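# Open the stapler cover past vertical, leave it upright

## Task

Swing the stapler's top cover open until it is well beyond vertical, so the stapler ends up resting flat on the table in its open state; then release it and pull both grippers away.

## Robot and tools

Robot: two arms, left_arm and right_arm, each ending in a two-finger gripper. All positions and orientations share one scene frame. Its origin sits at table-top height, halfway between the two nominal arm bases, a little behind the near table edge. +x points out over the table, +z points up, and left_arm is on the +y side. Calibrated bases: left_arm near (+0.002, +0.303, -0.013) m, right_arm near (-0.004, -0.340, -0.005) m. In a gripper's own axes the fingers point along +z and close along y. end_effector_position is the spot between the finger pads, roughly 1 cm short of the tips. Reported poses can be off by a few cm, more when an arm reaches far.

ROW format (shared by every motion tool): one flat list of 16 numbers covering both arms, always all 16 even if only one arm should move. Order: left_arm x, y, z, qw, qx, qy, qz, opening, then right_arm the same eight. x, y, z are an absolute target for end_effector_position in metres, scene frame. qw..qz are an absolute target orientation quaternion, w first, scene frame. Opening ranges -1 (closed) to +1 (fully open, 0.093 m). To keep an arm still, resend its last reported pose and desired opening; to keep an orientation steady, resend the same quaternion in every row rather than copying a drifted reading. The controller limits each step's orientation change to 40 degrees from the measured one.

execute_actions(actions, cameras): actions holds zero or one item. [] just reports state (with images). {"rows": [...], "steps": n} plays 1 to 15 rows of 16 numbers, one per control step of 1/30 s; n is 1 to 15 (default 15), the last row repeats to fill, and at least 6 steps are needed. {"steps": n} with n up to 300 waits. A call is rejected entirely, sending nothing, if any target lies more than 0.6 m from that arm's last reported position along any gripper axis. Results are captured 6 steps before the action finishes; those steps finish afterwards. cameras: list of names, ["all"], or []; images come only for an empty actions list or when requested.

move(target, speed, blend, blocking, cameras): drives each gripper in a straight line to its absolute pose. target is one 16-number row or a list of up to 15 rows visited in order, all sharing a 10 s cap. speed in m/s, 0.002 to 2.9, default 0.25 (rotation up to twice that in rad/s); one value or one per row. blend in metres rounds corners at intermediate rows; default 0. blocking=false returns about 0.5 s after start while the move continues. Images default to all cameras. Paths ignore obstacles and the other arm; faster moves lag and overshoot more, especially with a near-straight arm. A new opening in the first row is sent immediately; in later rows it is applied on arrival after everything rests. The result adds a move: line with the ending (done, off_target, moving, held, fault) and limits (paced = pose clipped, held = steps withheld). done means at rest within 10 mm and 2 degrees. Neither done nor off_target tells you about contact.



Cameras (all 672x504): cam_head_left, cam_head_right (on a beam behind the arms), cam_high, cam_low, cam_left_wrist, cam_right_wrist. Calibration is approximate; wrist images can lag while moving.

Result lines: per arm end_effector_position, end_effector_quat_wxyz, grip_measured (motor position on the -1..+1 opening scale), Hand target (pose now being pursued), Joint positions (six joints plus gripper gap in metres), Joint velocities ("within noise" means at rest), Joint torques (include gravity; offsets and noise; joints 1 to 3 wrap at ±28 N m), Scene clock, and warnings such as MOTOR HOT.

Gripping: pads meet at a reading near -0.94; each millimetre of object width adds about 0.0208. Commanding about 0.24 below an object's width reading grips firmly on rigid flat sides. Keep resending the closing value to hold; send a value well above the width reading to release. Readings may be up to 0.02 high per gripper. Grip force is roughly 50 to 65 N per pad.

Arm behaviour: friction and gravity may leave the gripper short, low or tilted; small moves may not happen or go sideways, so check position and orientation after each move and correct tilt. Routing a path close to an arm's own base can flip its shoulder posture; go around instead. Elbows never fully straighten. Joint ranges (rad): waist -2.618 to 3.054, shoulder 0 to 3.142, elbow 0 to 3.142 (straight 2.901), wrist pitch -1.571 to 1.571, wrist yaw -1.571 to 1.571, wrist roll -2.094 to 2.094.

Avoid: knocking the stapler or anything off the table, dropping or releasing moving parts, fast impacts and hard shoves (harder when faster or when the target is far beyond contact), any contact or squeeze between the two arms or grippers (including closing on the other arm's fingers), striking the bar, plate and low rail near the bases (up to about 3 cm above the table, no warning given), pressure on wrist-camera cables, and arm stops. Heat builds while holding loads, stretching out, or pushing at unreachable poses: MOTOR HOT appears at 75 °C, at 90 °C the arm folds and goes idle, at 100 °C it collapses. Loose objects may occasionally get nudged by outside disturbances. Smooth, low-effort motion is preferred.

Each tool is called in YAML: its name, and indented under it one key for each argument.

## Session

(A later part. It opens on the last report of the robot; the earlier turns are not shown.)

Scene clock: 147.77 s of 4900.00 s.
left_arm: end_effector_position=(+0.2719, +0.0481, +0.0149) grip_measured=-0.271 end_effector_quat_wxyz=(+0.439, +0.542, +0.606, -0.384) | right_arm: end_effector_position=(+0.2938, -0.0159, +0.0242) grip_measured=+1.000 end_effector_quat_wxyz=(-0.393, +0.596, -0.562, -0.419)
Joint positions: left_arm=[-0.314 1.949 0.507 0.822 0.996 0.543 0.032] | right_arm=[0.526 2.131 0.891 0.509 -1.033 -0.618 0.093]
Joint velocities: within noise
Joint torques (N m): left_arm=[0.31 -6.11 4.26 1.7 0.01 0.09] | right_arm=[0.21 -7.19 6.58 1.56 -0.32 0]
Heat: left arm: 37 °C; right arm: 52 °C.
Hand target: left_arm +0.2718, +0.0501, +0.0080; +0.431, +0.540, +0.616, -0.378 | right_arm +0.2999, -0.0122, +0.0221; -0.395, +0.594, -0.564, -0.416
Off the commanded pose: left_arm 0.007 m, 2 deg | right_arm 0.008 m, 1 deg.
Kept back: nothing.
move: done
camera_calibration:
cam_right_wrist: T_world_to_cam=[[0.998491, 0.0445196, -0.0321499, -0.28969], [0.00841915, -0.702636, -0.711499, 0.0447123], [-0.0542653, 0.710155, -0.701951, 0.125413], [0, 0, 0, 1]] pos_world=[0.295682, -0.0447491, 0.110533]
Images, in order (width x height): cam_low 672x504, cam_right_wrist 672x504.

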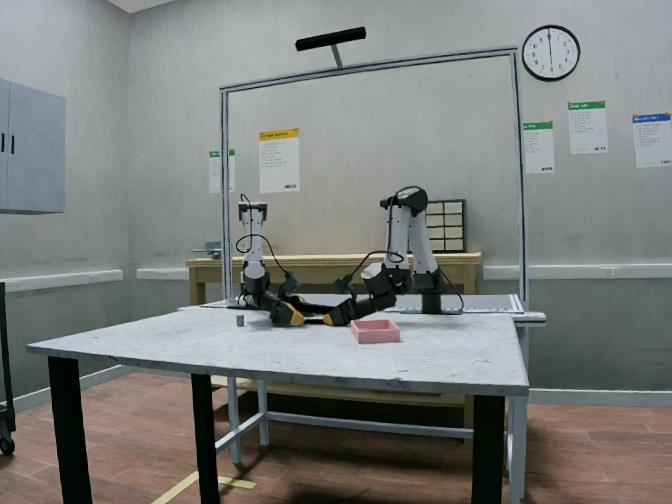

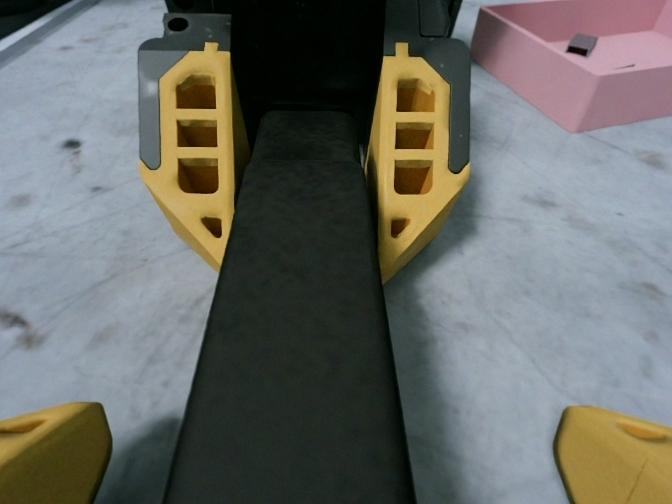

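move:
  target:
    - [0.272,0.050,0.008,0.4312,0.5401,0.6159,-0.3782,-0.7,0.290,-0.014,0.014,0.3949,-0.5943,0.5639,0.4161,1]
  speed: 0.05
  cameras: ["cam_low","cam_right_wrist"]

zoom_image:
  camera: "cam_low"
  region: [270, 280, 354, 343]

Scene clock: 148.87 s of 4900.00 s.
left_arm: end_effector_position=(+0.2719, +0.0481, +0.0149) grip_measured=-0.271 end_effector_quat_wxyz=(+0.439, +0.542, +0.606, -0.384) | right_arm: end_effector_position=(+0.2884, -0.0157, +0.0186) grip_measured=+1.000 end_effector_quat_wxyz=(-0.391, +0.595, -0.562, -0.420)
Joint positions: left_arm=[-0.314 1.949 0.507 0.822 0.996 0.543 0.032] | right_arm=[0.534 2.139 0.869 0.544 -1.027 -0.609 0.093]
Joint velocities: within noise
Joint torques (N m): left_arm=[0.29 -6.11 4.29 1.71 0.01 0.09] | right_arm=[0.29 -7.42 4.49 1.74 -0.35 0]
Heat: left arm: 37 °C; right arm: 51 °C.
Hand target: left_arm +0.2718, +0.0501, +0.0080; +0.431, +0.540, +0.616, -0.378 | right_arm +0.2899, -0.0142, +0.0140; -0.394, +0.594, -0.564, -0.416
Off the commanded pose: left_arm 0.007 m, 2 deg | right_arm 0.005 m, 1 deg.
Kept back: nothing.
move: done
camera_calibration:
cam_right_wrist: T_world_to_cam=[[0.998367, 0.044936, -0.0352754, -0.284315], [0.00660088, -0.704083, -0.710087, 0.041439], [-0.0567453, 0.708694, -0.70323, 0.12177], [0, 0, 0, 1]] pos_world=[0.290487, -0.044345, 0.105028]
Images, in order (width x height): cam_low 672x504, cam_right_wrist 672x504.

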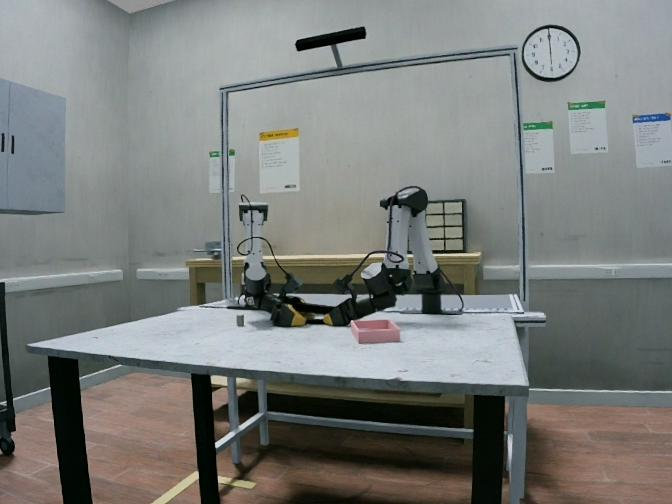

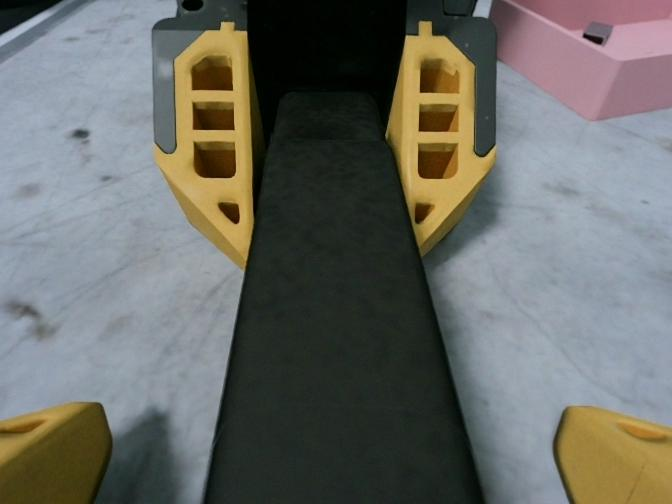

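Scaled by 6.000.

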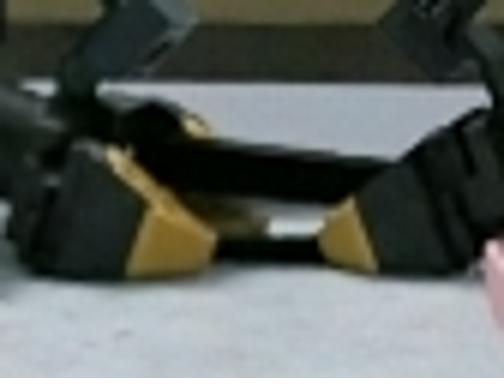

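move:
  target:
    - [0.272,0.050,0.008,0.4312,0.5401,0.6159,-0.3782,-0.7,0.290,-0.014,0.015,0.3949,-0.5943,0.5639,0.4161,-0.15]
  cameras: []

move:
  target:
    - [0.272,0.050,0.008,0.4312,0.5401,0.6159,-0.3782,-0.7,0.290,-0.014,0.015,0.3949,-0.5943,0.5639,0.4161,-0.32]
  cameras: []

move:
  target:
    - [0.272,0.050,0.008,0.4312,0.5401,0.6159,-0.3782,-0.7,0.290,-0.014,0.015,0.3949,-0.5943,0.5639,0.4161,-0.6]
  cameras: ["cam_low","cam_right_wrist"]

zoom_image:
  camera: "cam_low"
  region: [270, 280, 354, 343]

Scene clock: 150.10 s of 4900.00 s.
left_arm: end_effector_position=(+0.2721, +0.0481, +0.0148) grip_measured=-0.271 end_effector_quat_wxyz=(+0.439, +0.542, +0.605, -0.383) | right_arm: end_effector_position=(+0.2881, -0.0153, +0.0189) grip_measured=-0.147 end_effector_quat_wxyz=(-0.392, +0.596, -0.561, -0.420)
Joint positions: left_arm=[-0.314 1.949 0.507 0.822 0.995 0.545 0.032] | right_arm=[0.535 2.139 0.868 0.549 -1.027 -0.607 0.038]
Joint velocities: within noise
Joint torques (N m): left_arm=[0.29 -6.11 4.26 1.7 0.02 0.06] | right_arm=[0.1 -7.6 4.53 1.76 -0.3 0.02]
Heat: left arm: 37 °C; right arm: 51 °C.
Hand target: left_arm +0.2718, +0.0501, +0.0080; +0.431, +0.540, +0.616, -0.378 | right_arm +0.2900, -0.0141, +0.0151; -0.395, +0.594, -0.564, -0.416
Off the commanded pose: left_arm 0.007 m, 2 deg | right_arm 0.005 m, 1 deg.
Kept back: nothing.
move: done
No camera images: "cameras" was empty.

Scene clock: 150.80 s of 4900.00 s.
left_arm: end_effector_position=(+0.2721, +0.0481, +0.0148) grip_measured=-0.271 end_effector_quat_wxyz=(+0.439, +0.542, +0.605, -0.383) | right_arm: end_effector_position=(+0.2880, -0.0152, +0.0189) grip_measured=-0.292 end_effector_quat_wxyz=(-0.392, +0.596, -0.561, -0.420)
Joint positions: left_arm=[-0.314 1.949 0.507 0.822 0.995 0.545 0.032] | right_arm=[0.536 2.139 0.868 0.549 -1.027 -0.607 0.031]
Joint velocities: within noise
Joint torques (N m): left_arm=[0.31 -6.12 4.26 1.71 0.03 0.07] | right_arm=[0.16 -7.75 4.53 1.76 -0.32 -0.01]
Heat: left arm: 37 °C; right arm: 51 °C.
Hand target: left_arm +0.2718, +0.0501, +0.0080; +0.431, +0.540, +0.616, -0.378 | right_arm +0.2900, -0.0141, +0.0151; -0.395, +0.594, -0.564, -0.416
Off the commanded pose: left_arm 0.007 m, 2 deg | right_arm 0.005 m, 1 deg.
Kept back: nothing.
move: done
No camera images: "cameras" was empty.

Scene clock: 151.50 s of 4900.00 s.
left_arm: end_effector_position=(+0.2721, +0.0481, +0.0148) grip_measured=-0.271 end_effector_quat_wxyz=(+0.439, +0.542, +0.605, -0.383) | right_arm: end_effector_position=(+0.2880, -0.0152, +0.0189) grip_measured=-0.295 end_effector_quat_wxyz=(-0.392, +0.596, -0.561, -0.420)
Joint positions: left_arm=[-0.314 1.949 0.507 0.822 0.995 0.545 0.032] | right_arm=[0.536 2.139 0.868 0.549 -1.027 -0.608 0.031]
Joint velocities: within noise
Joint torques (N m): left_arm=[0.31 -6.11 4.26 1.7 0.03 0.07] | right_arm=[0.1 -7.58 4.53 1.75 -0.32 0.01]
Heat: left arm: 37 °C; right arm: 50 °C.
Hand target: left_arm +0.2718, +0.0501, +0.0080; +0.431, +0.540, +0.616, -0.378 | right_arm +0.2900, -0.0141, +0.0151; -0.395, +0.594, -0.564, -0.416
Off the commanded pose: left_arm 0.007 m, 2 deg | right_arm 0.005 m, 1 deg.
Kept back: nothing.
move: done
camera_calibration:
cam_right_wrist: T_world_to_cam=[[0.998385, 0.0462719, -0.0329454, -0.284011], [0.00910796, -0.702906, -0.711224, 0.0413832], [-0.0560672, 0.709776, -0.702193, 0.121414], [0, 0, 0, 1]] pos_world=[0.289982, -0.0439463, 0.105332]
Images, in order (width x height): cam_low 672x504, cam_right_wrist 672x504.

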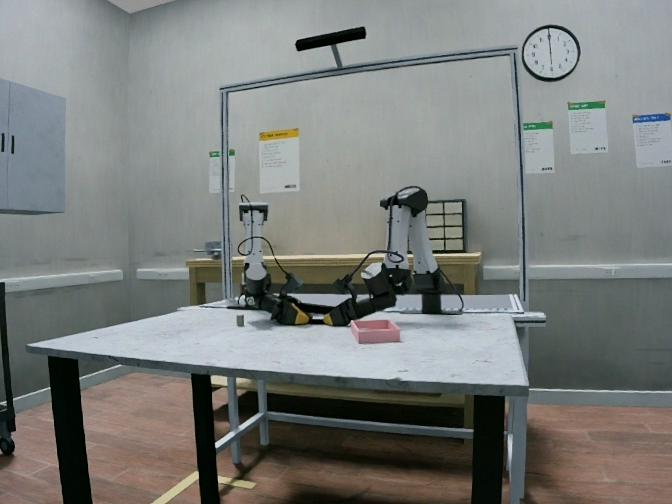

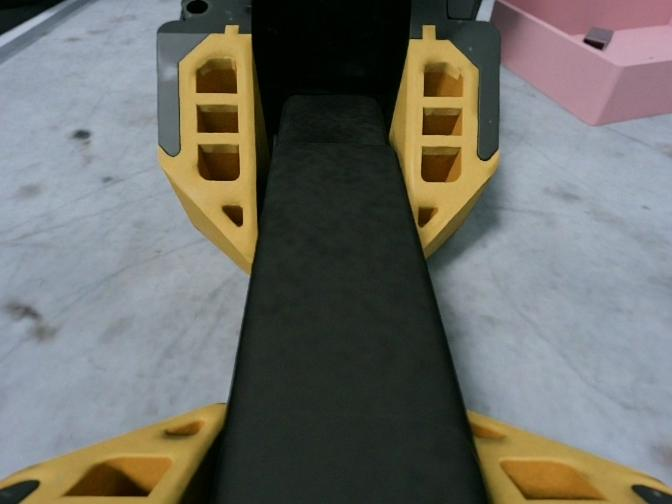

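Scaled by 6.000.

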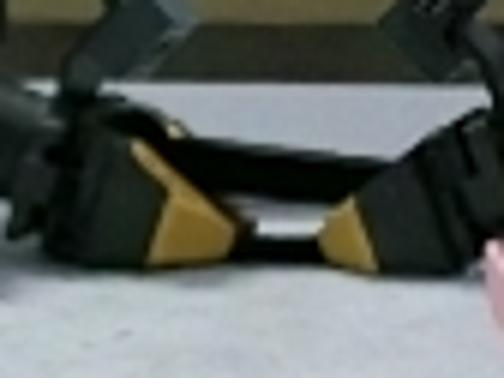

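move:
  target:
    - [0.272,0.049,0.012,0.4312,0.5401,0.6159,-0.3782,-0.1,0.290,-0.014,0.015,0.3949,-0.5943,0.5639,0.4161,-0.7]
  cameras: []

move:
  target:
    - [0.271,0.053,0.02,0.4312,0.5401,0.6159,-0.3782,1,0.290,-0.014,0.015,0.3949,-0.5943,0.5639,0.4161,-0.7]
    - [0.262,0.13,0.06,0.4312,0.5401,0.6159,-0.3782,1,0.290,-0.014,0.015,0.3949,-0.5943,0.5639,0.4161,-0.7]
    - [0.264,0.10,0.115,0.3471,0.5848,0.6669,-0.3044,1,0.290,-0.014,0.015,0.3949,-0.5943,0.5639,0.4161,-0.7]
  speed: 0.1
  cameras: ["cam_low","cam_left_wrist","cam_head_left"]

zoom_image:
  camera: "cam_low"
  region: [270, 260, 380, 342]

Scene clock: 152.73 s of 4900.00 s.
left_arm: end_effector_position=(+0.2722, +0.0483, +0.0144) grip_measured=-0.102 end_effector_quat_wxyz=(+0.438, +0.542, +0.606, -0.383) | right_arm: end_effector_position=(+0.2878, -0.0150, +0.0189) grip_measured=-0.297 end_effector_quat_wxyz=(-0.392, +0.596, -0.561, -0.420)
Joint positions: left_arm=[-0.314 1.949 0.507 0.82 0.993 0.545 0.04] | right_arm=[0.536 2.139 0.868 0.549 -1.027 -0.608 0.031]
Joint velocities: within noise
Joint torques (N m): left_arm=[-0.02 -7.51 4.41 1.55 0.02 0] | right_arm=[0.17 -7.64 4.42 1.78 -0.29 0]
Heat: left arm: 37 °C; right arm: 50 °C.
Hand target: left_arm +0.2719, +0.0491, +0.0119; +0.432, +0.540, +0.616, -0.378 | right_arm +0.2900, -0.0141, +0.0151; -0.395, +0.594, -0.564, -0.416
Off the commanded pose: left_arm 0.003 m, 1 deg | right_arm 0.005 m, 1 deg.
Kept back: nothing.
move: done
No camera images: "cameras" was empty.

Scene clock: 156.33 s of 4900.00 s.
left_arm: end_effector_position=(+0.2595, +0.1008, +0.1060) grip_measured=+1.000 end_effector_quat_wxyz=(+0.342, +0.582, +0.668, -0.314) | right_arm: end_effector_position=(+0.2878, -0.0150, +0.0189) grip_measured=-0.297 end_effector_quat_wxyz=(-0.392, +0.596, -0.561, -0.420)
Joint positions: left_arm=[-0.203 1.435 0.805 -0.465 0.881 0.947 0.093] | right_arm=[0.536 2.139 0.868 0.549 -1.027 -0.608 0.031]
Joint velocities: within noise
Joint torques (N m): left_arm=[-0.13 -5.82 10.36 1.13 0.24 -0.03] | right_arm=[0.14 -7.68 4.44 1.75 -0.32 0.04]
Heat: left arm: 37 °C; right arm: 49 °C.
Hand target: left_arm +0.2638, +0.1000, +0.1151; +0.348, +0.585, +0.667, -0.304 | right_arm +0.2900, -0.0141, +0.0151; -0.395, +0.594, -0.564, -0.416
Off the commanded pose: left_arm 0.010 m, 1 deg | right_arm 0.005 m, 1 deg.
Kept back: nothing.
move: done
camera_calibration:
cam_left_wrist: T_world_to_cam=[[-0.9907, -0.134747, 0.0188988, 0.269497], [-0.126355, 0.859542, -0.495199, 0.0344875], [0.0504823, -0.492981, -0.868574, 0.212712], [0, 0, 0, 1]] pos_world=[0.26061, 0.111533, 0.196741]
Images, in order (width x height): cam_head_left 672x504, cam_low 672x504, cam_left_wrist 672x504.

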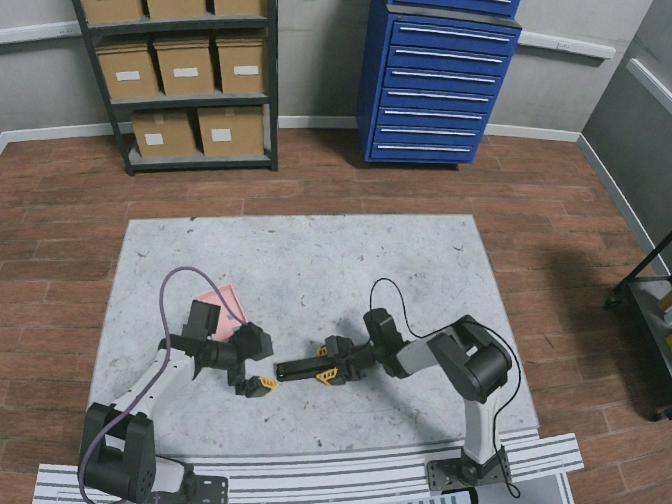

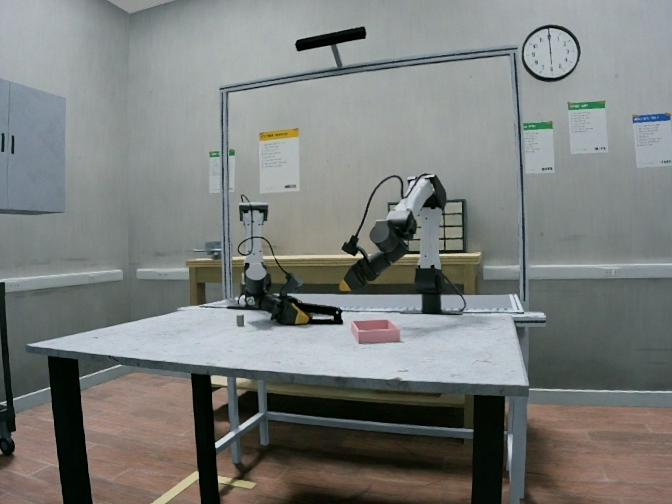

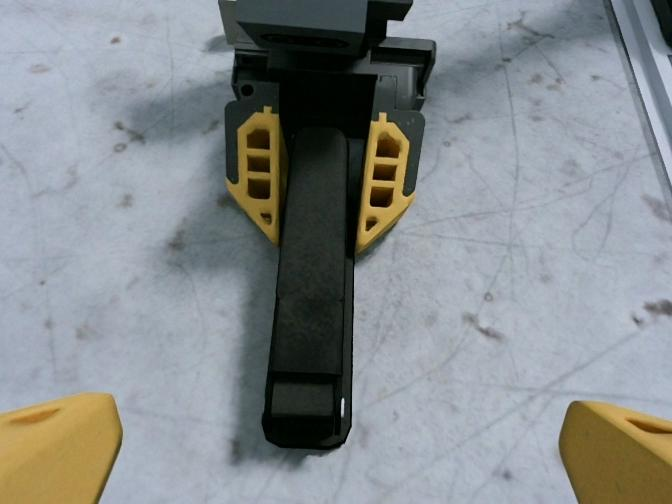

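Scaled by 4.582.

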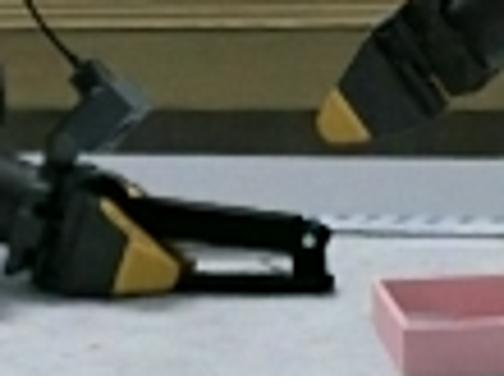

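move:
  target:
    - [0.274,0.075,0.098,0.3672,0.5878,0.6359,-0.3394,1,0.290,-0.014,0.015,0.3949,-0.5943,0.5639,0.4161,-0.7]
    - [0.2780,0.013,0.062,0.3672,0.5878,0.6359,-0.3394,1,0.290,-0.014,0.015,0.3949,-0.5943,0.5639,0.4161,-0.7]
  speed: 0.07
  cameras: ["cam_low","cam_left_wrist","cam_right_wrist"]

zoom_image:
  camera: "cam_low"
  region: [270, 260, 380, 342]

Scene clock: 159.13 s of 4900.00 s.
left_arm: end_effector_position=(+0.2778, +0.0121, +0.0685) grip_measured=+1.000 end_effector_quat_wxyz=(+0.368, +0.589, +0.631, -0.345) | right_arm: end_effector_position=(+0.2878, -0.0150, +0.0189) grip_measured=-0.297 end_effector_quat_wxyz=(-0.392, +0.596, -0.561, -0.420)
Joint positions: left_arm=[-0.442 1.707 0.789 0.105 0.836 0.655 0.093] | right_arm=[0.536 2.139 0.868 0.549 -1.027 -0.608 0.031]
Joint velocities: within noise
Joint torques (N m): left_arm=[0.03 -6.06 5.74 2.04 0.11 -0.03] | right_arm=[0.13 -7.6 4.49 1.74 -0.31 0.04]
Heat: left arm: 37 °C; right arm: 48 °C.
Hand target: left_arm +0.2779, +0.0131, +0.0621; +0.367, +0.588, +0.636, -0.339 | right_arm +0.2900, -0.0141, +0.0151; -0.395, +0.594, -0.564, -0.416
Off the commanded pose: left_arm 0.007 m, 1 deg | right_arm 0.005 m, 1 deg.
Kept back: nothing.
move: done
camera_calibration:
cam_left_wrist: T_world_to_cam=[[-0.997072, -0.0764699, -0.00036848, 0.278717], [-0.0624573, 0.817126, -0.573066, 0.0824951], [0.0441234, -0.571365, -0.819509, 0.134799], [0, 0, 0, 1]] pos_world=[0.277106, 0.0309241, 0.157847]
cam_right_wrist: T_world_to_cam=[[0.998366, 0.0466939, -0.0329497, -0.28389], [0.00940939, -0.702995, -0.711132, 0.0413538], [-0.056369, 0.70966, -0.702286, 0.121429], [0, 0, 0, 1]] pos_world=[0.289882, -0.0438456, 0.105332]
Images, in order (width x height): cam_low 672x504, cam_left_wrist 672x504, cam_right_wrist 672x504.

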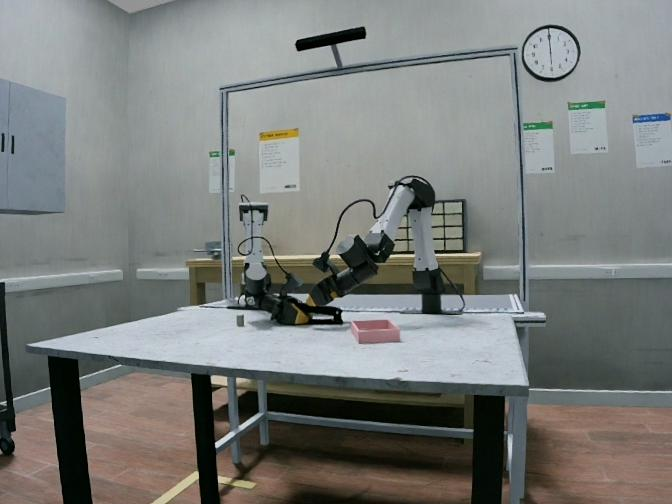

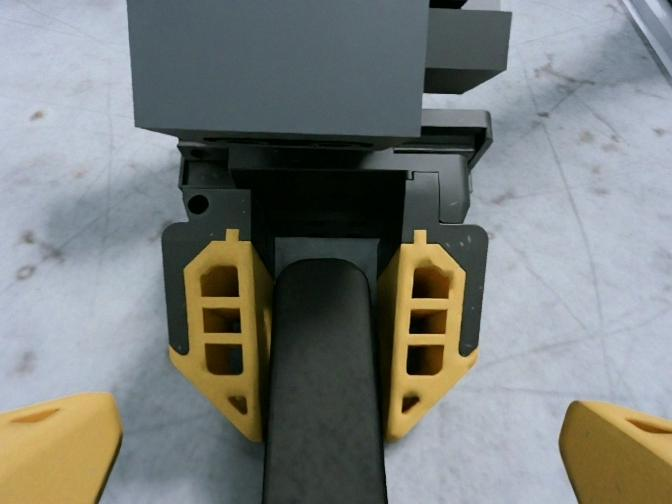

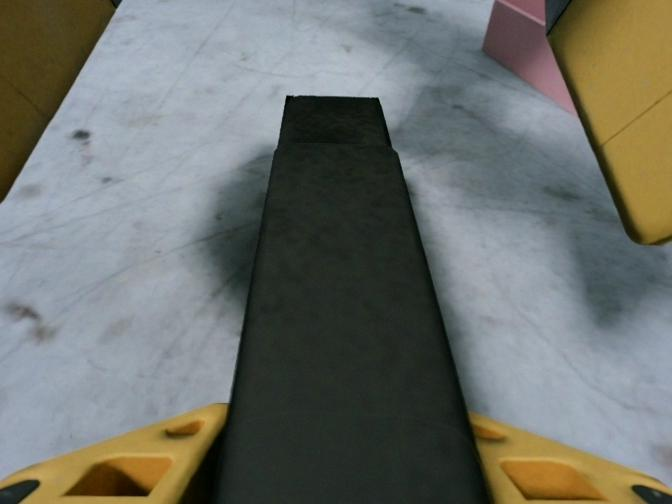

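Scaled by 4.582.

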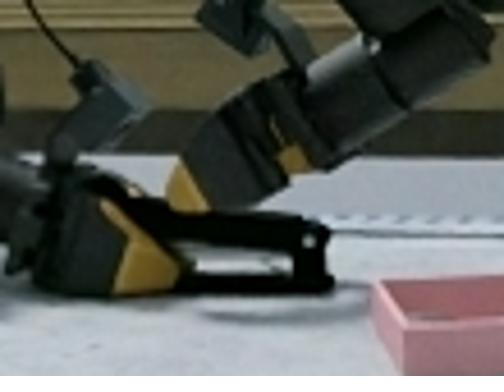

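move:
  target:
    - [0.2825,0.010,0.045,0.3672,0.5878,0.6359,-0.3394,1,0.290,-0.014,0.015,0.3949,-0.5943,0.5639,0.4161,-0.7]
  speed: 0.05
  cameras: ["cam_low","cam_left_wrist"]

zoom_image:
  camera: "cam_low"
  region: [270, 260, 380, 342]

Scene clock: 160.40 s of 4900.00 s.
left_arm: end_effector_position=(+0.2848, +0.0089, +0.0531) grip_measured=+1.000 end_effector_quat_wxyz=(+0.370, +0.589, +0.631, -0.343) | right_arm: end_effector_position=(+0.2878, -0.0150, +0.0189) grip_measured=-0.297 end_effector_quat_wxyz=(-0.392, +0.596, -0.561, -0.420)
Joint positions: left_arm=[-0.442 1.775 0.789 0.18 0.833 0.652 0.093] | right_arm=[0.536 2.139 0.868 0.549 -1.027 -0.608 0.031]
Joint velocities: within noise
Joint torques (N m): left_arm=[-0.21 -6.37 4.92 2.05 0.11 -0.04] | right_arm=[0.12 -7.57 4.6 1.77 -0.3 0.02]
Heat: left arm: 37 °C; right arm: 48 °C.
Hand target: left_arm +0.2825, +0.0101, +0.0452; +0.367, +0.588, +0.636, -0.339 | right_arm +0.2900, -0.0141, +0.0151; -0.395, +0.594, -0.564, -0.416
Off the commanded pose: left_arm 0.009 m, 1 deg | right_arm 0.005 m, 1 deg.
Kept back: nothing.
move: done
camera_calibration:
cam_left_wrist: T_world_to_cam=[[-0.996817, -0.0795707, -0.00489572, 0.285602], [-0.0623124, 0.815976, -0.574718, 0.0768881], [0.0497255, -0.572584, -0.818337, 0.118481], [0, 0, 0, 1]] pos_world=[0.283593, 0.0278273, 0.142545]
Images, in order (width x height): cam_low 672x504, cam_left_wrist 672x504.

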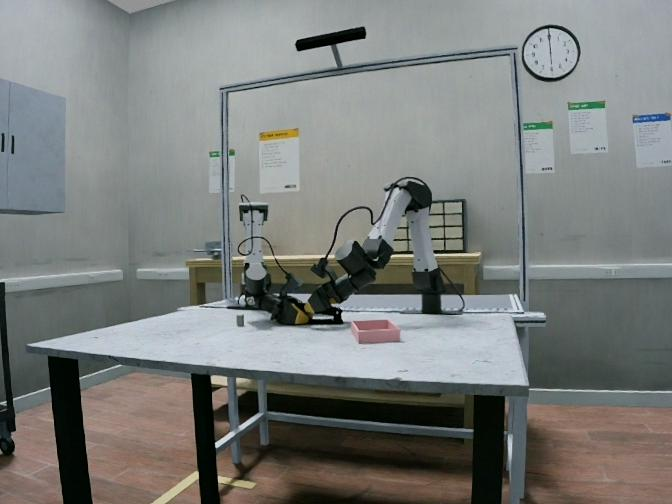

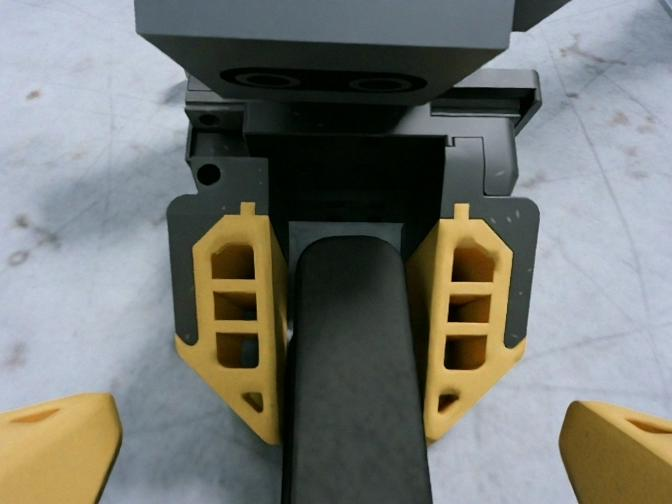

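Scaled by 4.582.

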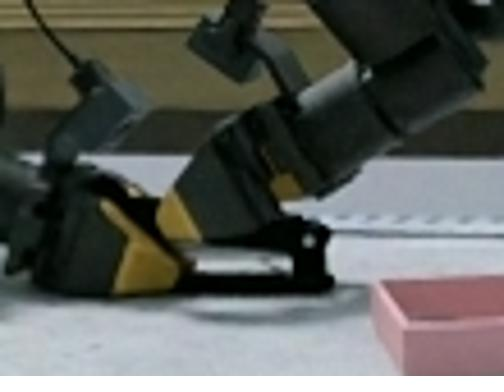

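move:
  target:
    - [0.2785,0.010,0.045,0.3672,0.5878,0.6359,-0.3394,-0.2,0.290,-0.014,0.015,0.3949,-0.5943,0.5639,0.4161,-0.7]
  speed: 0.05
  cameras: ["cam_left_wrist"]

move:
  target:
    - [0.2785,0.010,0.045,0.3672,0.5878,0.6359,-0.3394,-0.4,0.290,-0.014,0.015,0.3949,-0.5943,0.5639,0.4161,-0.7]
  speed: 0.05
  cameras: ["cam_left_wrist"]

move:
  target:
    - [0.2785,0.010,0.045,0.3672,0.5878,0.6359,-0.3394,-0.6,0.290,-0.014,0.015,0.3949,-0.5943,0.5639,0.4161,-0.7]
  speed: 0.05
  cameras: ["cam_left_wrist","cam_low"]

zoom_image:
  camera: "cam_low"
  region: [270, 260, 380, 342]

Scene clock: 161.80 s of 4900.00 s.
left_arm: end_effector_position=(+0.2794, +0.0099, +0.0478) grip_measured=-0.198 end_effector_quat_wxyz=(+0.364, +0.588, +0.635, -0.345) | right_arm: end_effector_position=(+0.2878, -0.0150, +0.0189) grip_measured=-0.297 end_effector_quat_wxyz=(-0.392, +0.596, -0.561, -0.420)
Joint positions: left_arm=[-0.447 1.775 0.768 0.191 0.829 0.645 0.036] | right_arm=[0.536 2.139 0.868 0.549 -1.027 -0.608 0.031]
Joint velocities: within noise
Joint torques (N m): left_arm=[-0.24 -7.13 5.27 2.05 0.13 -0.06] | right_arm=[0.14 -7.72 4.48 1.76 -0.32 0.01]
Heat: left arm: 37 °C; right arm: 47 °C.
Hand target: left_arm +0.2786, +0.0100, +0.0451; +0.367, +0.588, +0.636, -0.339 | right_arm +0.2900, -0.0141, +0.0151; -0.395, +0.594, -0.564, -0.416
Off the commanded pose: left_arm 0.003 m, 1 deg | right_arm 0.005 m, 1 deg.
Kept back: nothing.
move: done
camera_calibration:
cam_left_wrist: T_world_to_cam=[[-0.996763, -0.0800225, 0.00775031, 0.279705], [-0.070218, 0.819561, -0.568674, 0.0744622], [0.0391549, -0.567377, -0.822527, 0.118023], [0, 0, 0, 1]] pos_world=[0.279407, 0.0283202, 0.137254]
Images, in order (width x height): cam_left_wrist 672x504.

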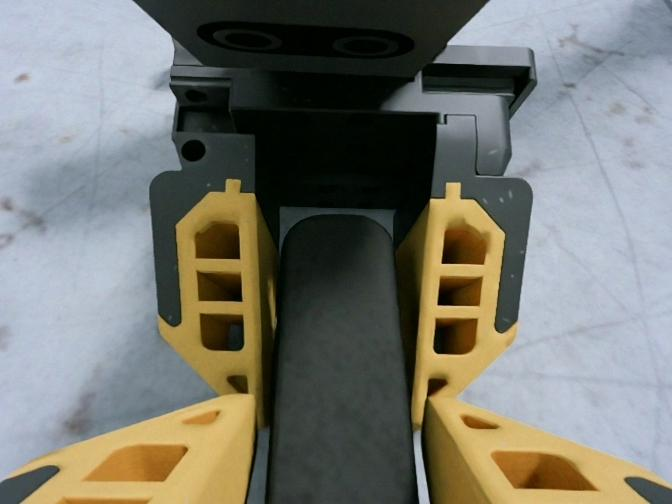

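Scene clock: 162.50 s of 4900.00 s.
left_arm: end_effector_position=(+0.2794, +0.0099, +0.0478) grip_measured=-0.392 end_effector_quat_wxyz=(+0.364, +0.586, +0.636, -0.346) | right_arm: end_effector_position=(+0.2880, -0.0150, +0.0189) grip_measured=-0.297 end_effector_quat_wxyz=(-0.391, +0.595, -0.563, -0.421)
Joint positions: left_arm=[-0.447 1.775 0.768 0.192 0.829 0.639 0.026] | right_arm=[0.536 2.139 0.868 0.549 -1.026 -0.602 0.031]
Joint velocities: within noise
Joint torques (N m): left_arm=[-0.27 -7.15 5.34 2.04 0.11 0.03] | right_arm=[0.16 -7.61 4.53 1.74 -0.32 -0.1]
Heat: left arm: 37 °C; right arm: 47 °C.
Hand target: left_arm +0.2786, +0.0100, +0.0451; +0.367, +0.588, +0.636, -0.339 | right_arm +0.2900, -0.0141, +0.0151; -0.395, +0.594, -0.564, -0.416
Off the commanded pose: left_arm 0.003 m, 1 deg | right_arm 0.005 m, 1 deg.
Kept back: nothing.
move: done
camera_calibration:
cam_left_wrist: T_world_to_cam=[[-0.996444, -0.0832931, 0.0126813, 0.279427], [-0.0756912, 0.818879, -0.568953, 0.0761321], [0.0370055, -0.56789, -0.822272, 0.118669], [0, 0, 0, 1]] pos_world=[0.279805, 0.0283224, 0.137351]
Images, in order (width x height): cam_left_wrist 672x504.

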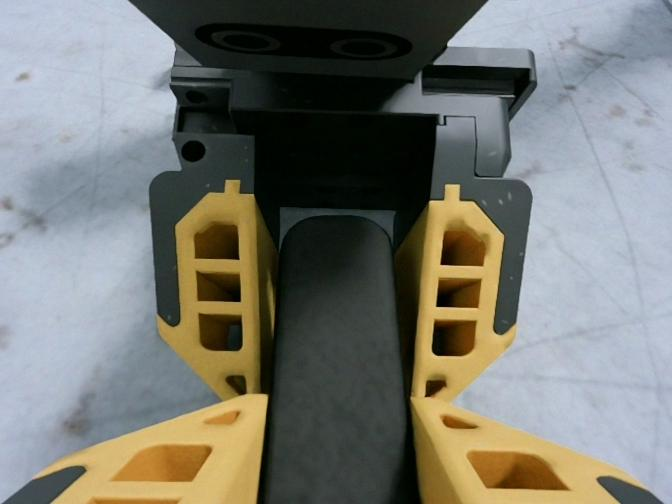

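Scene clock: 163.20 s of 4900.00 s.
left_arm: end_effector_position=(+0.2800, +0.0100, +0.0477) grip_measured=-0.541 end_effector_quat_wxyz=(+0.363, +0.583, +0.639, -0.346) | right_arm: end_effector_position=(+0.2883, -0.0150, +0.0189) grip_measured=-0.297 end_effector_quat_wxyz=(-0.391, +0.593, -0.564, -0.421)
Joint positions: left_arm=[-0.447 1.775 0.768 0.193 0.826 0.631 0.019] | right_arm=[0.536 2.139 0.868 0.55 -1.025 -0.598 0.031]
Joint velocities: within noise
Joint torques (N m): left_arm=[-0.28 -7.13 5.31 2.03 0.14 0.09] | right_arm=[0.23 -7.61 4.48 1.74 -0.35 -0.06]
Heat: left arm: 37 °C; right arm: 47 °C.
Hand target: left_arm +0.2786, +0.0100, +0.0451; +0.367, +0.588, +0.636, -0.340 | right_arm +0.2900, -0.0141, +0.0151; -0.395, +0.594, -0.564, -0.416
Off the commanded pose: left_arm 0.003 m, 1 deg | right_arm 0.004 m, 1 deg.
Kept back: nothing.
move: done
camera_calibration:
cam_left_wrist: T_world_to_cam=[[-0.99586, -0.0892691, 0.0171715, 0.279706], [-0.0831936, 0.818828, -0.567978, 0.0781149], [0.0366424, -0.567055, -0.822865, 0.118714], [0, 0, 0, 1]] pos_world=[0.280696, 0.028324, 0.13725]
Images, in order (width x height): cam_low 672x504, cam_left_wrist 672x504.

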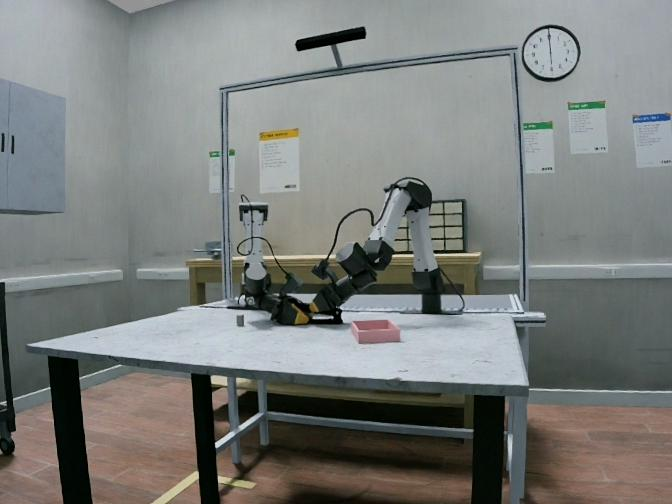

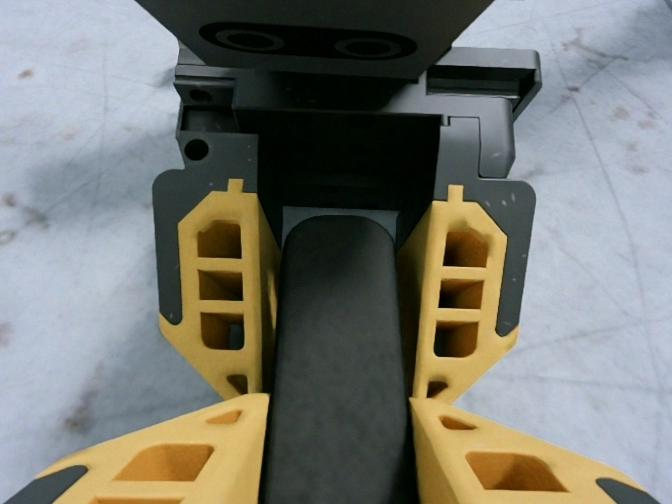

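Scaled by 4.582.

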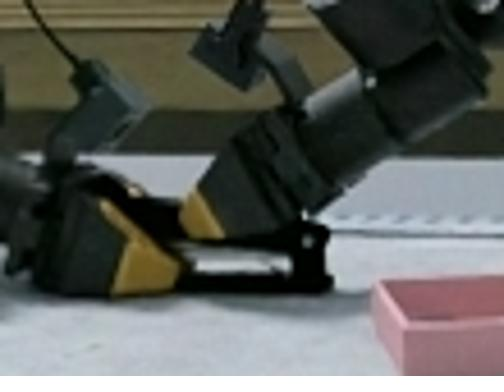

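move:
  target:
    - [0.280,0.014,0.080,0.3945,0.5725,0.6193,-0.3647,-0.7,0.290,-0.014,0.010,0.3949,-0.5943,0.5639,0.4161,-0.75]
  speed: 0.03
  cameras: ["cam_left_wrist","cam_low","cam_right_wrist"]

zoom_image:
  camera: "cam_low"
  region: [270, 260, 380, 342]

Scene clock: 165.70 s of 4900.00 s.
left_arm: end_effector_position=(+0.2829, +0.0143, +0.0604) grip_measured=-0.541 end_effector_quat_wxyz=(+0.377, +0.577, +0.637, -0.346) | right_arm: end_effector_position=(+0.2903, -0.0115, +0.0249) grip_measured=-0.298 end_effector_quat_wxyz=(-0.403, +0.593, -0.555, -0.422)
Joint positions: left_arm=[-0.43 1.735 0.759 0.194 0.836 0.621 0.019] | right_arm=[0.54 2.14 0.868 0.597 -1.03 -0.577 0.031]
Joint velocities: within noise
Joint torques (N m): left_arm=[1.29 -10.03 5.96 2.08 0.88 -0.2] | right_arm=[-0.2 -6.43 4.42 1.48 -0.24 -0.3]
Heat: left arm: 38 °C; right arm: 46 °C.
Hand target: left_arm +0.2801, +0.0139, +0.0792; +0.394, +0.574, +0.619, -0.364 | right_arm +0.2897, -0.0143, +0.0104; -0.395, +0.594, -0.564, -0.416
Off the commanded pose: left_arm 0.020 m, 4 deg | right_arm 0.015 m, 2 deg.
Kept back: nothing.
move: off_target (left_arm, right_arm)
camera_calibration:
cam_left_wrist: T_world_to_cam=[[-0.994615, -0.103568, 0.00370273, 0.283362], [-0.0860019, 0.80493, -0.587104, 0.08412], [0.0578247, -0.584261, -0.809503, 0.124974], [0, 0, 0, 1]] pos_world=[0.281845, 0.0346541, 0.149505]
cam_right_wrist: T_world_to_cam=[[0.998819, 0.0441612, -0.0202827, -0.28671], [0.0155889, -0.686478, -0.726984, 0.0468039], [-0.0460281, 0.725809, -0.686355, 0.119977], [0, 0, 0, 1]] pos_world=[0.291164, -0.0422895, 0.110558]
Images, in order (width x height): cam_low 672x504, cam_left_wrist 672x504, cam_right_wrist 672x504.

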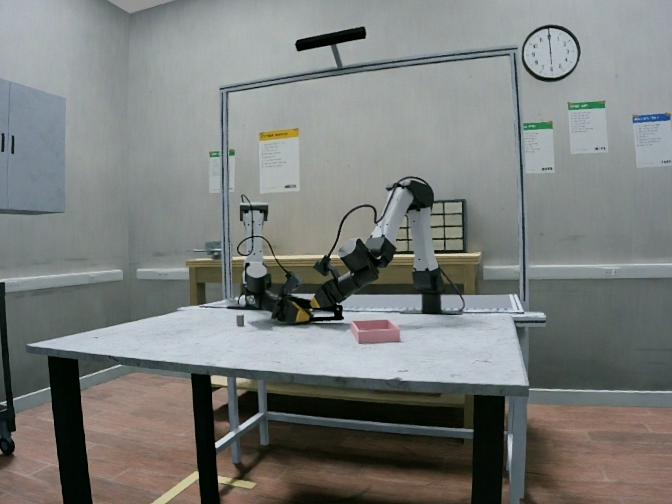

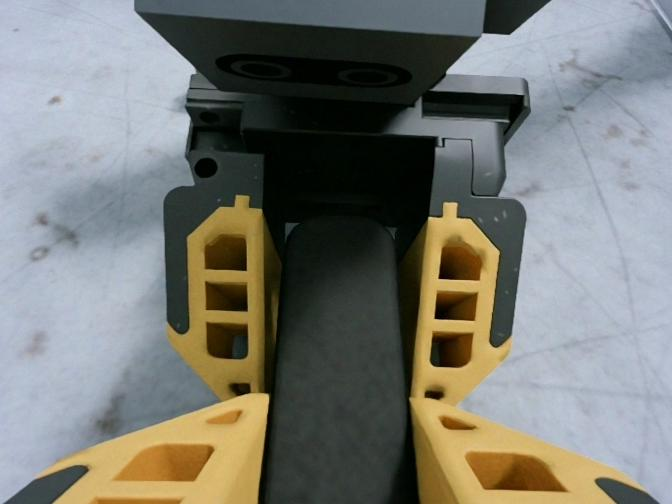

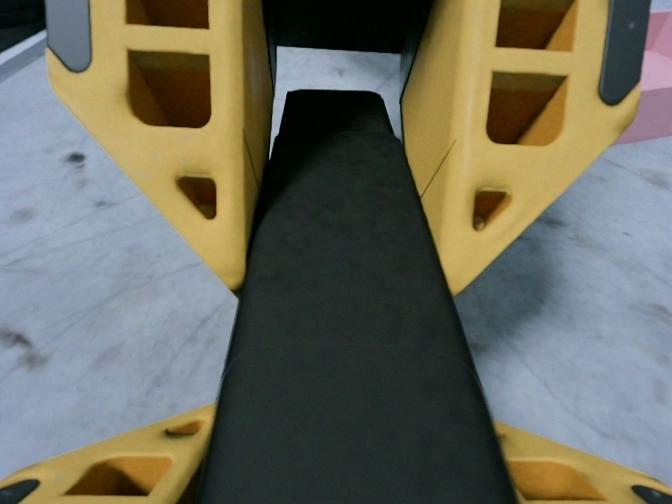

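Scaled by 4.582.

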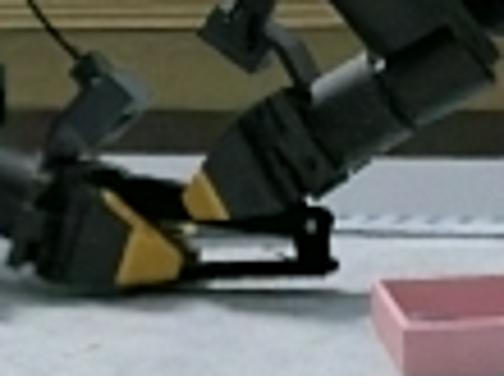

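move:
  target:
    - [0.280,0.020,0.100,0.4201,0.5566,0.6010,-0.3884,-0.75,0.290,-0.016,-0.005,0.3949,-0.5943,0.5639,0.4161,-0.8]
  speed: 0.03
  cameras: ["cam_left_wrist","cam_low","cam_right_wrist"]

zoom_image:
  camera: "cam_low"
  region: [270, 260, 380, 342]

Scene clock: 167.67 s of 4900.00 s.
left_arm: end_effector_position=(+0.2829, +0.0179, +0.0733) grip_measured=-0.541 end_effector_quat_wxyz=(+0.400, +0.566, +0.624, -0.361) | right_arm: end_effector_position=(+0.2912, -0.0081, +0.0250) grip_measured=-0.299 end_effector_quat_wxyz=(-0.416, +0.593, -0.538, -0.431)
Joint positions: left_arm=[-0.408 1.708 0.723 0.273 0.884 0.583 0.019] | right_arm=[0.541 2.176 0.868 0.691 -1.057 -0.55 0.031]
Joint velocities: within noise
Joint torques (N m): left_arm=[2.61 -10.52 6.35 2.16 1.17 -0.32] | right_arm=[-0.69 -5.52 3.45 1.11 0.01 -0.53]
Heat: left arm: 38 °C; right arm: 46 °C.
Hand target: left_arm +0.2802, +0.0196, +0.0986; +0.419, +0.560, +0.601, -0.387 | right_arm +0.2884, -0.0170, -0.0039; -0.395, +0.594, -0.564, -0.417
Off the commanded pose: left_arm 0.027 m, 5 deg | right_arm 0.031 m, 4 deg.
Kept back: nothing.
move: off_target (left_arm, right_arm)
camera_calibration:
cam_left_wrist: T_world_to_cam=[[-0.994229, -0.107228, -0.00322304, 0.28422], [-0.080525, 0.765814, -0.638, 0.0916662], [0.0708797, -0.634059, -0.770029, 0.13176], [0, 0, 0, 1]] pos_world=[0.280622, 0.0438207, 0.160858]
cam_right_wrist: T_world_to_cam=[[0.998231, 0.0594492, -0.000191636, -0.287977], [0.038955, -0.656535, -0.753289, 0.0433369], [-0.0449082, 0.751949, -0.657689, 0.116784], [0, 0, 0, 1]] pos_world=[0.291024, -0.0422433, 0.109397]
Images, in order (width x height): cam_low 672x504, cam_left_wrist 672x504, cam_right_wrist 672x504.

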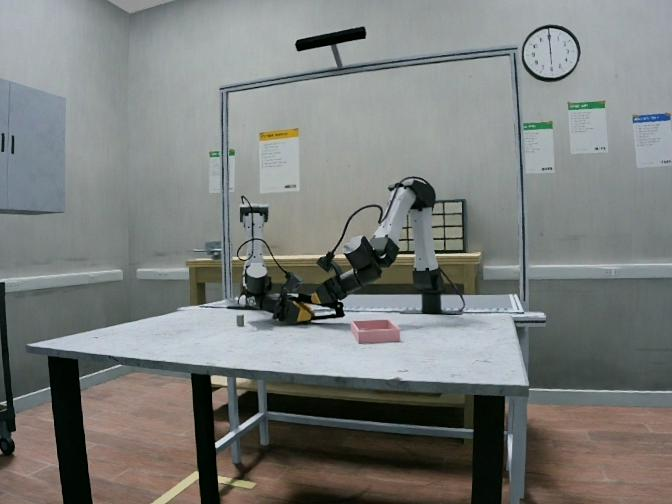

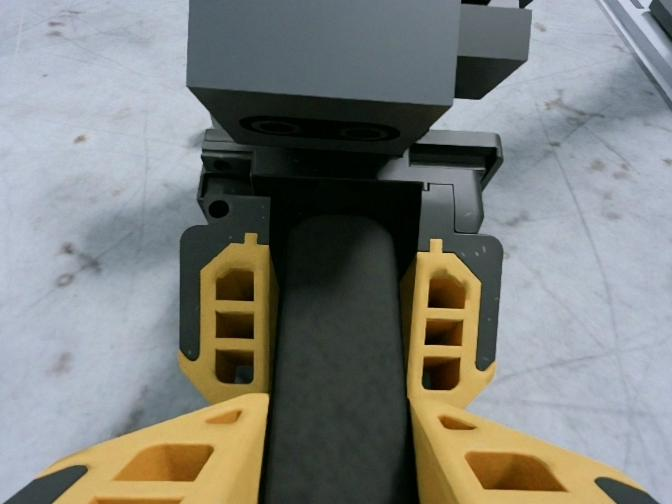

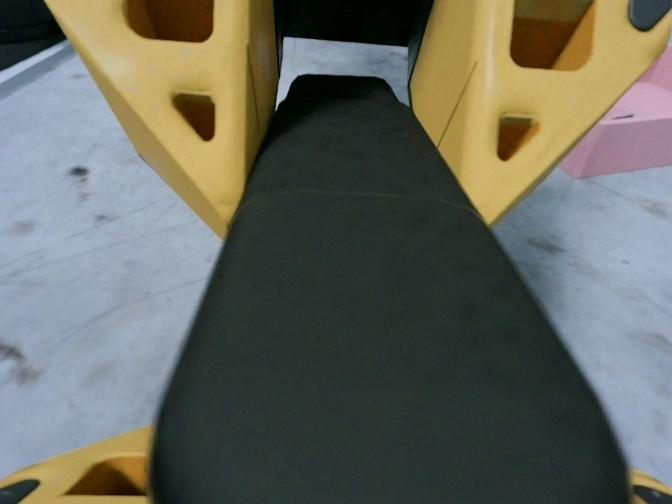

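Scaled by 4.582.

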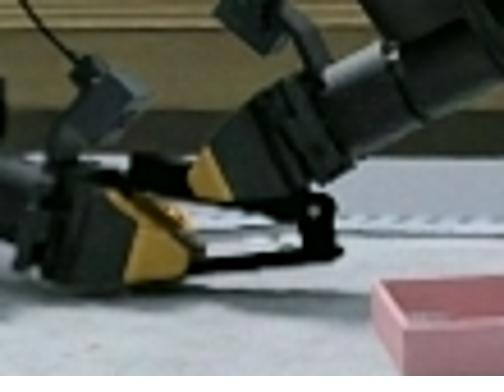

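move:
  target:
    - [0.280,0.020,0.095,0.4201,0.5566,0.6010,-0.3884,-0.75,0.290,-0.014,0.005,0.3178,-0.6434,0.6106,0.3349,-0.8]
  speed: 0.1
  cameras: ["cam_low"]

zoom_image:
  camera: "cam_low"
  region: [270, 260, 380, 342]

Scene clock: 169.97 s of 4900.00 s.
left_arm: end_effector_position=(+0.2818, +0.0223, +0.0704) grip_measured=-0.541 end_effector_quat_wxyz=(+0.391, +0.551, +0.637, -0.371) | right_arm: end_effector_position=(+0.2871, -0.0017, +0.0207) grip_measured=-0.300 end_effector_quat_wxyz=(-0.348, +0.639, -0.576, -0.373)
Joint positions: left_arm=[-0.396 1.708 0.71 0.276 0.895 0.549 0.019] | right_arm=[0.591 2.084 0.992 0.194 -0.908 -0.76 0.031]
Joint velocities: within noise
Joint torques (N m): left_arm=[1.33 -9.52 6.48 2.42 1.05 0.01] | right_arm=[-0.59 -10.04 4.93 0.48 0.37 -0.33]
Heat: left arm: 39 °C; right arm: 46 °C.
Hand target: left_arm +0.2798, +0.0201, +0.0939; +0.419, +0.559, +0.602, -0.387 | right_arm +0.2888, -0.0150, +0.0054; -0.321, +0.642, -0.609, -0.337
Off the commanded pose: left_arm 0.025 m, 6 deg | right_arm 0.020 m, 7 deg.
Kept back: nothing.
move: off_target (left_arm, right_arm)
Images, in order (width x height): cam_low 672x504.

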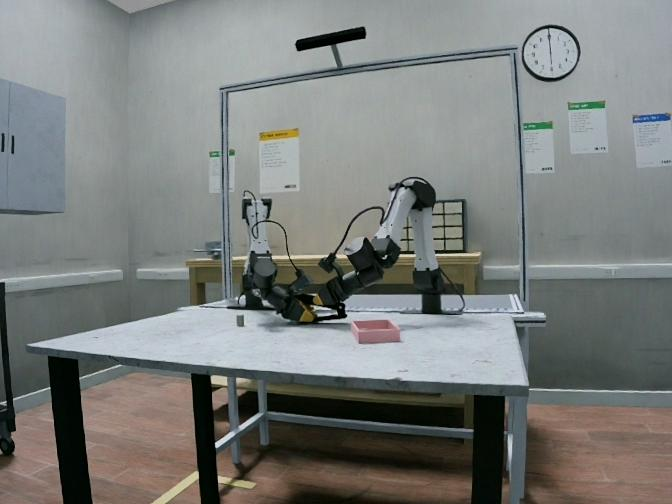

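Scaled by 4.582.

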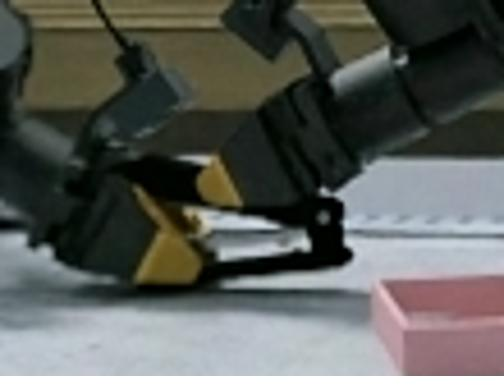

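move:
  target:
    - [0.280,0.020,0.095,0.3103,0.6152,0.6655,-0.2869,-0.75,0.290,-0.015,0.008,0.3699,-0.6118,0.5806,0.3898,-0.8]
  speed: 0.1
  cameras: ["cam_low","cam_left_wrist"]

zoom_image:
  camera: "cam_low"
  region: [270, 260, 380, 342]

Scene clock: 173.00 s of 4900.00 s.
left_arm: end_effector_position=(+0.2833, +0.0192, +0.0766) grip_measured=-0.541 end_effector_quat_wxyz=(+0.308, +0.605, +0.677, -0.283) | right_arm: end_effector_position=(+0.2895, +0.0015, +0.0381) grip_measured=-0.301 end_effector_quat_wxyz=(-0.397, +0.619, -0.548, -0.398)
Joint positions: left_arm=[-0.471 1.67 0.947 -0.249 0.672 0.719 0.019] | right_arm=[0.578 2.083 0.924 0.439 -0.976 -0.654 0.031]
Joint velocities: within noise
Joint torques (N m): left_arm=[0.75 -9.73 10.84 0.76 0.54 0.25] | right_arm=[-2.36 -6.01 3.3 1.1 -0.18 -0.33]
Heat: left arm: 40 °C; right arm: 45 °C.
Hand target: left_arm +0.2801, +0.0197, +0.0946; +0.312, +0.614, +0.666, -0.287 | right_arm +0.2884, -0.0150, +0.0094; -0.370, +0.612, -0.580, -0.390
Off the commanded pose: left_arm 0.019 m, 2 deg | right_arm 0.034 m, 5 deg.
Kept back: nothing.
move: off_target (left_arm, right_arm)
camera_calibration:
cam_left_wrist: T_world_to_cam=[[-0.993281, -0.115607, 0.00532339, 0.283927], [-0.107866, 0.908142, -0.404527, 0.0799301], [0.0419319, -0.402383, -0.914511, 0.14996], [0, 0, 0, 1]] pos_world=[0.284353, 0.0205774, 0.167962]
Images, in order (width x height): cam_low 672x504, cam_left_wrist 672x504.

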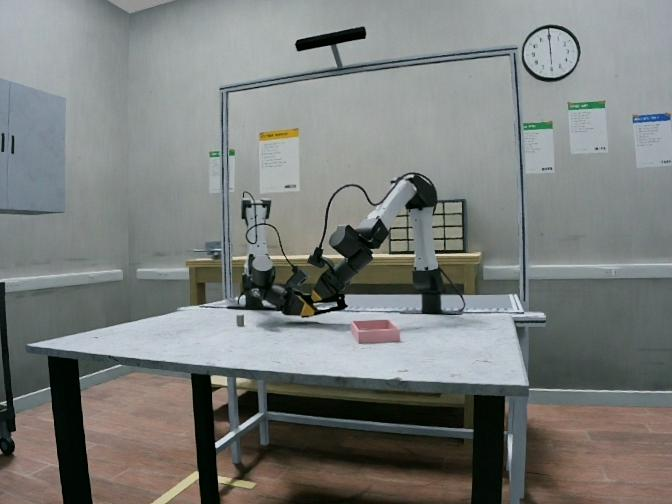

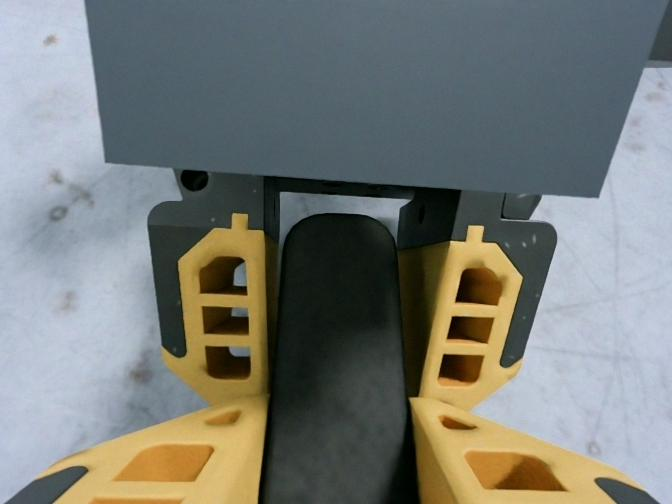

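Scaled by 4.582.

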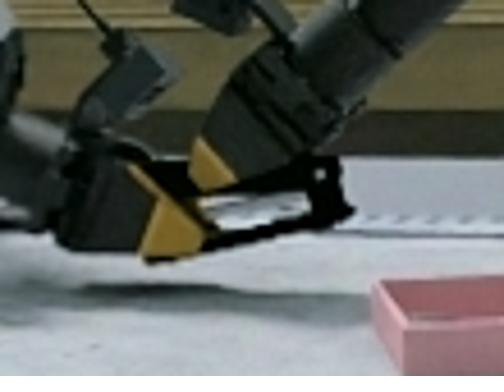

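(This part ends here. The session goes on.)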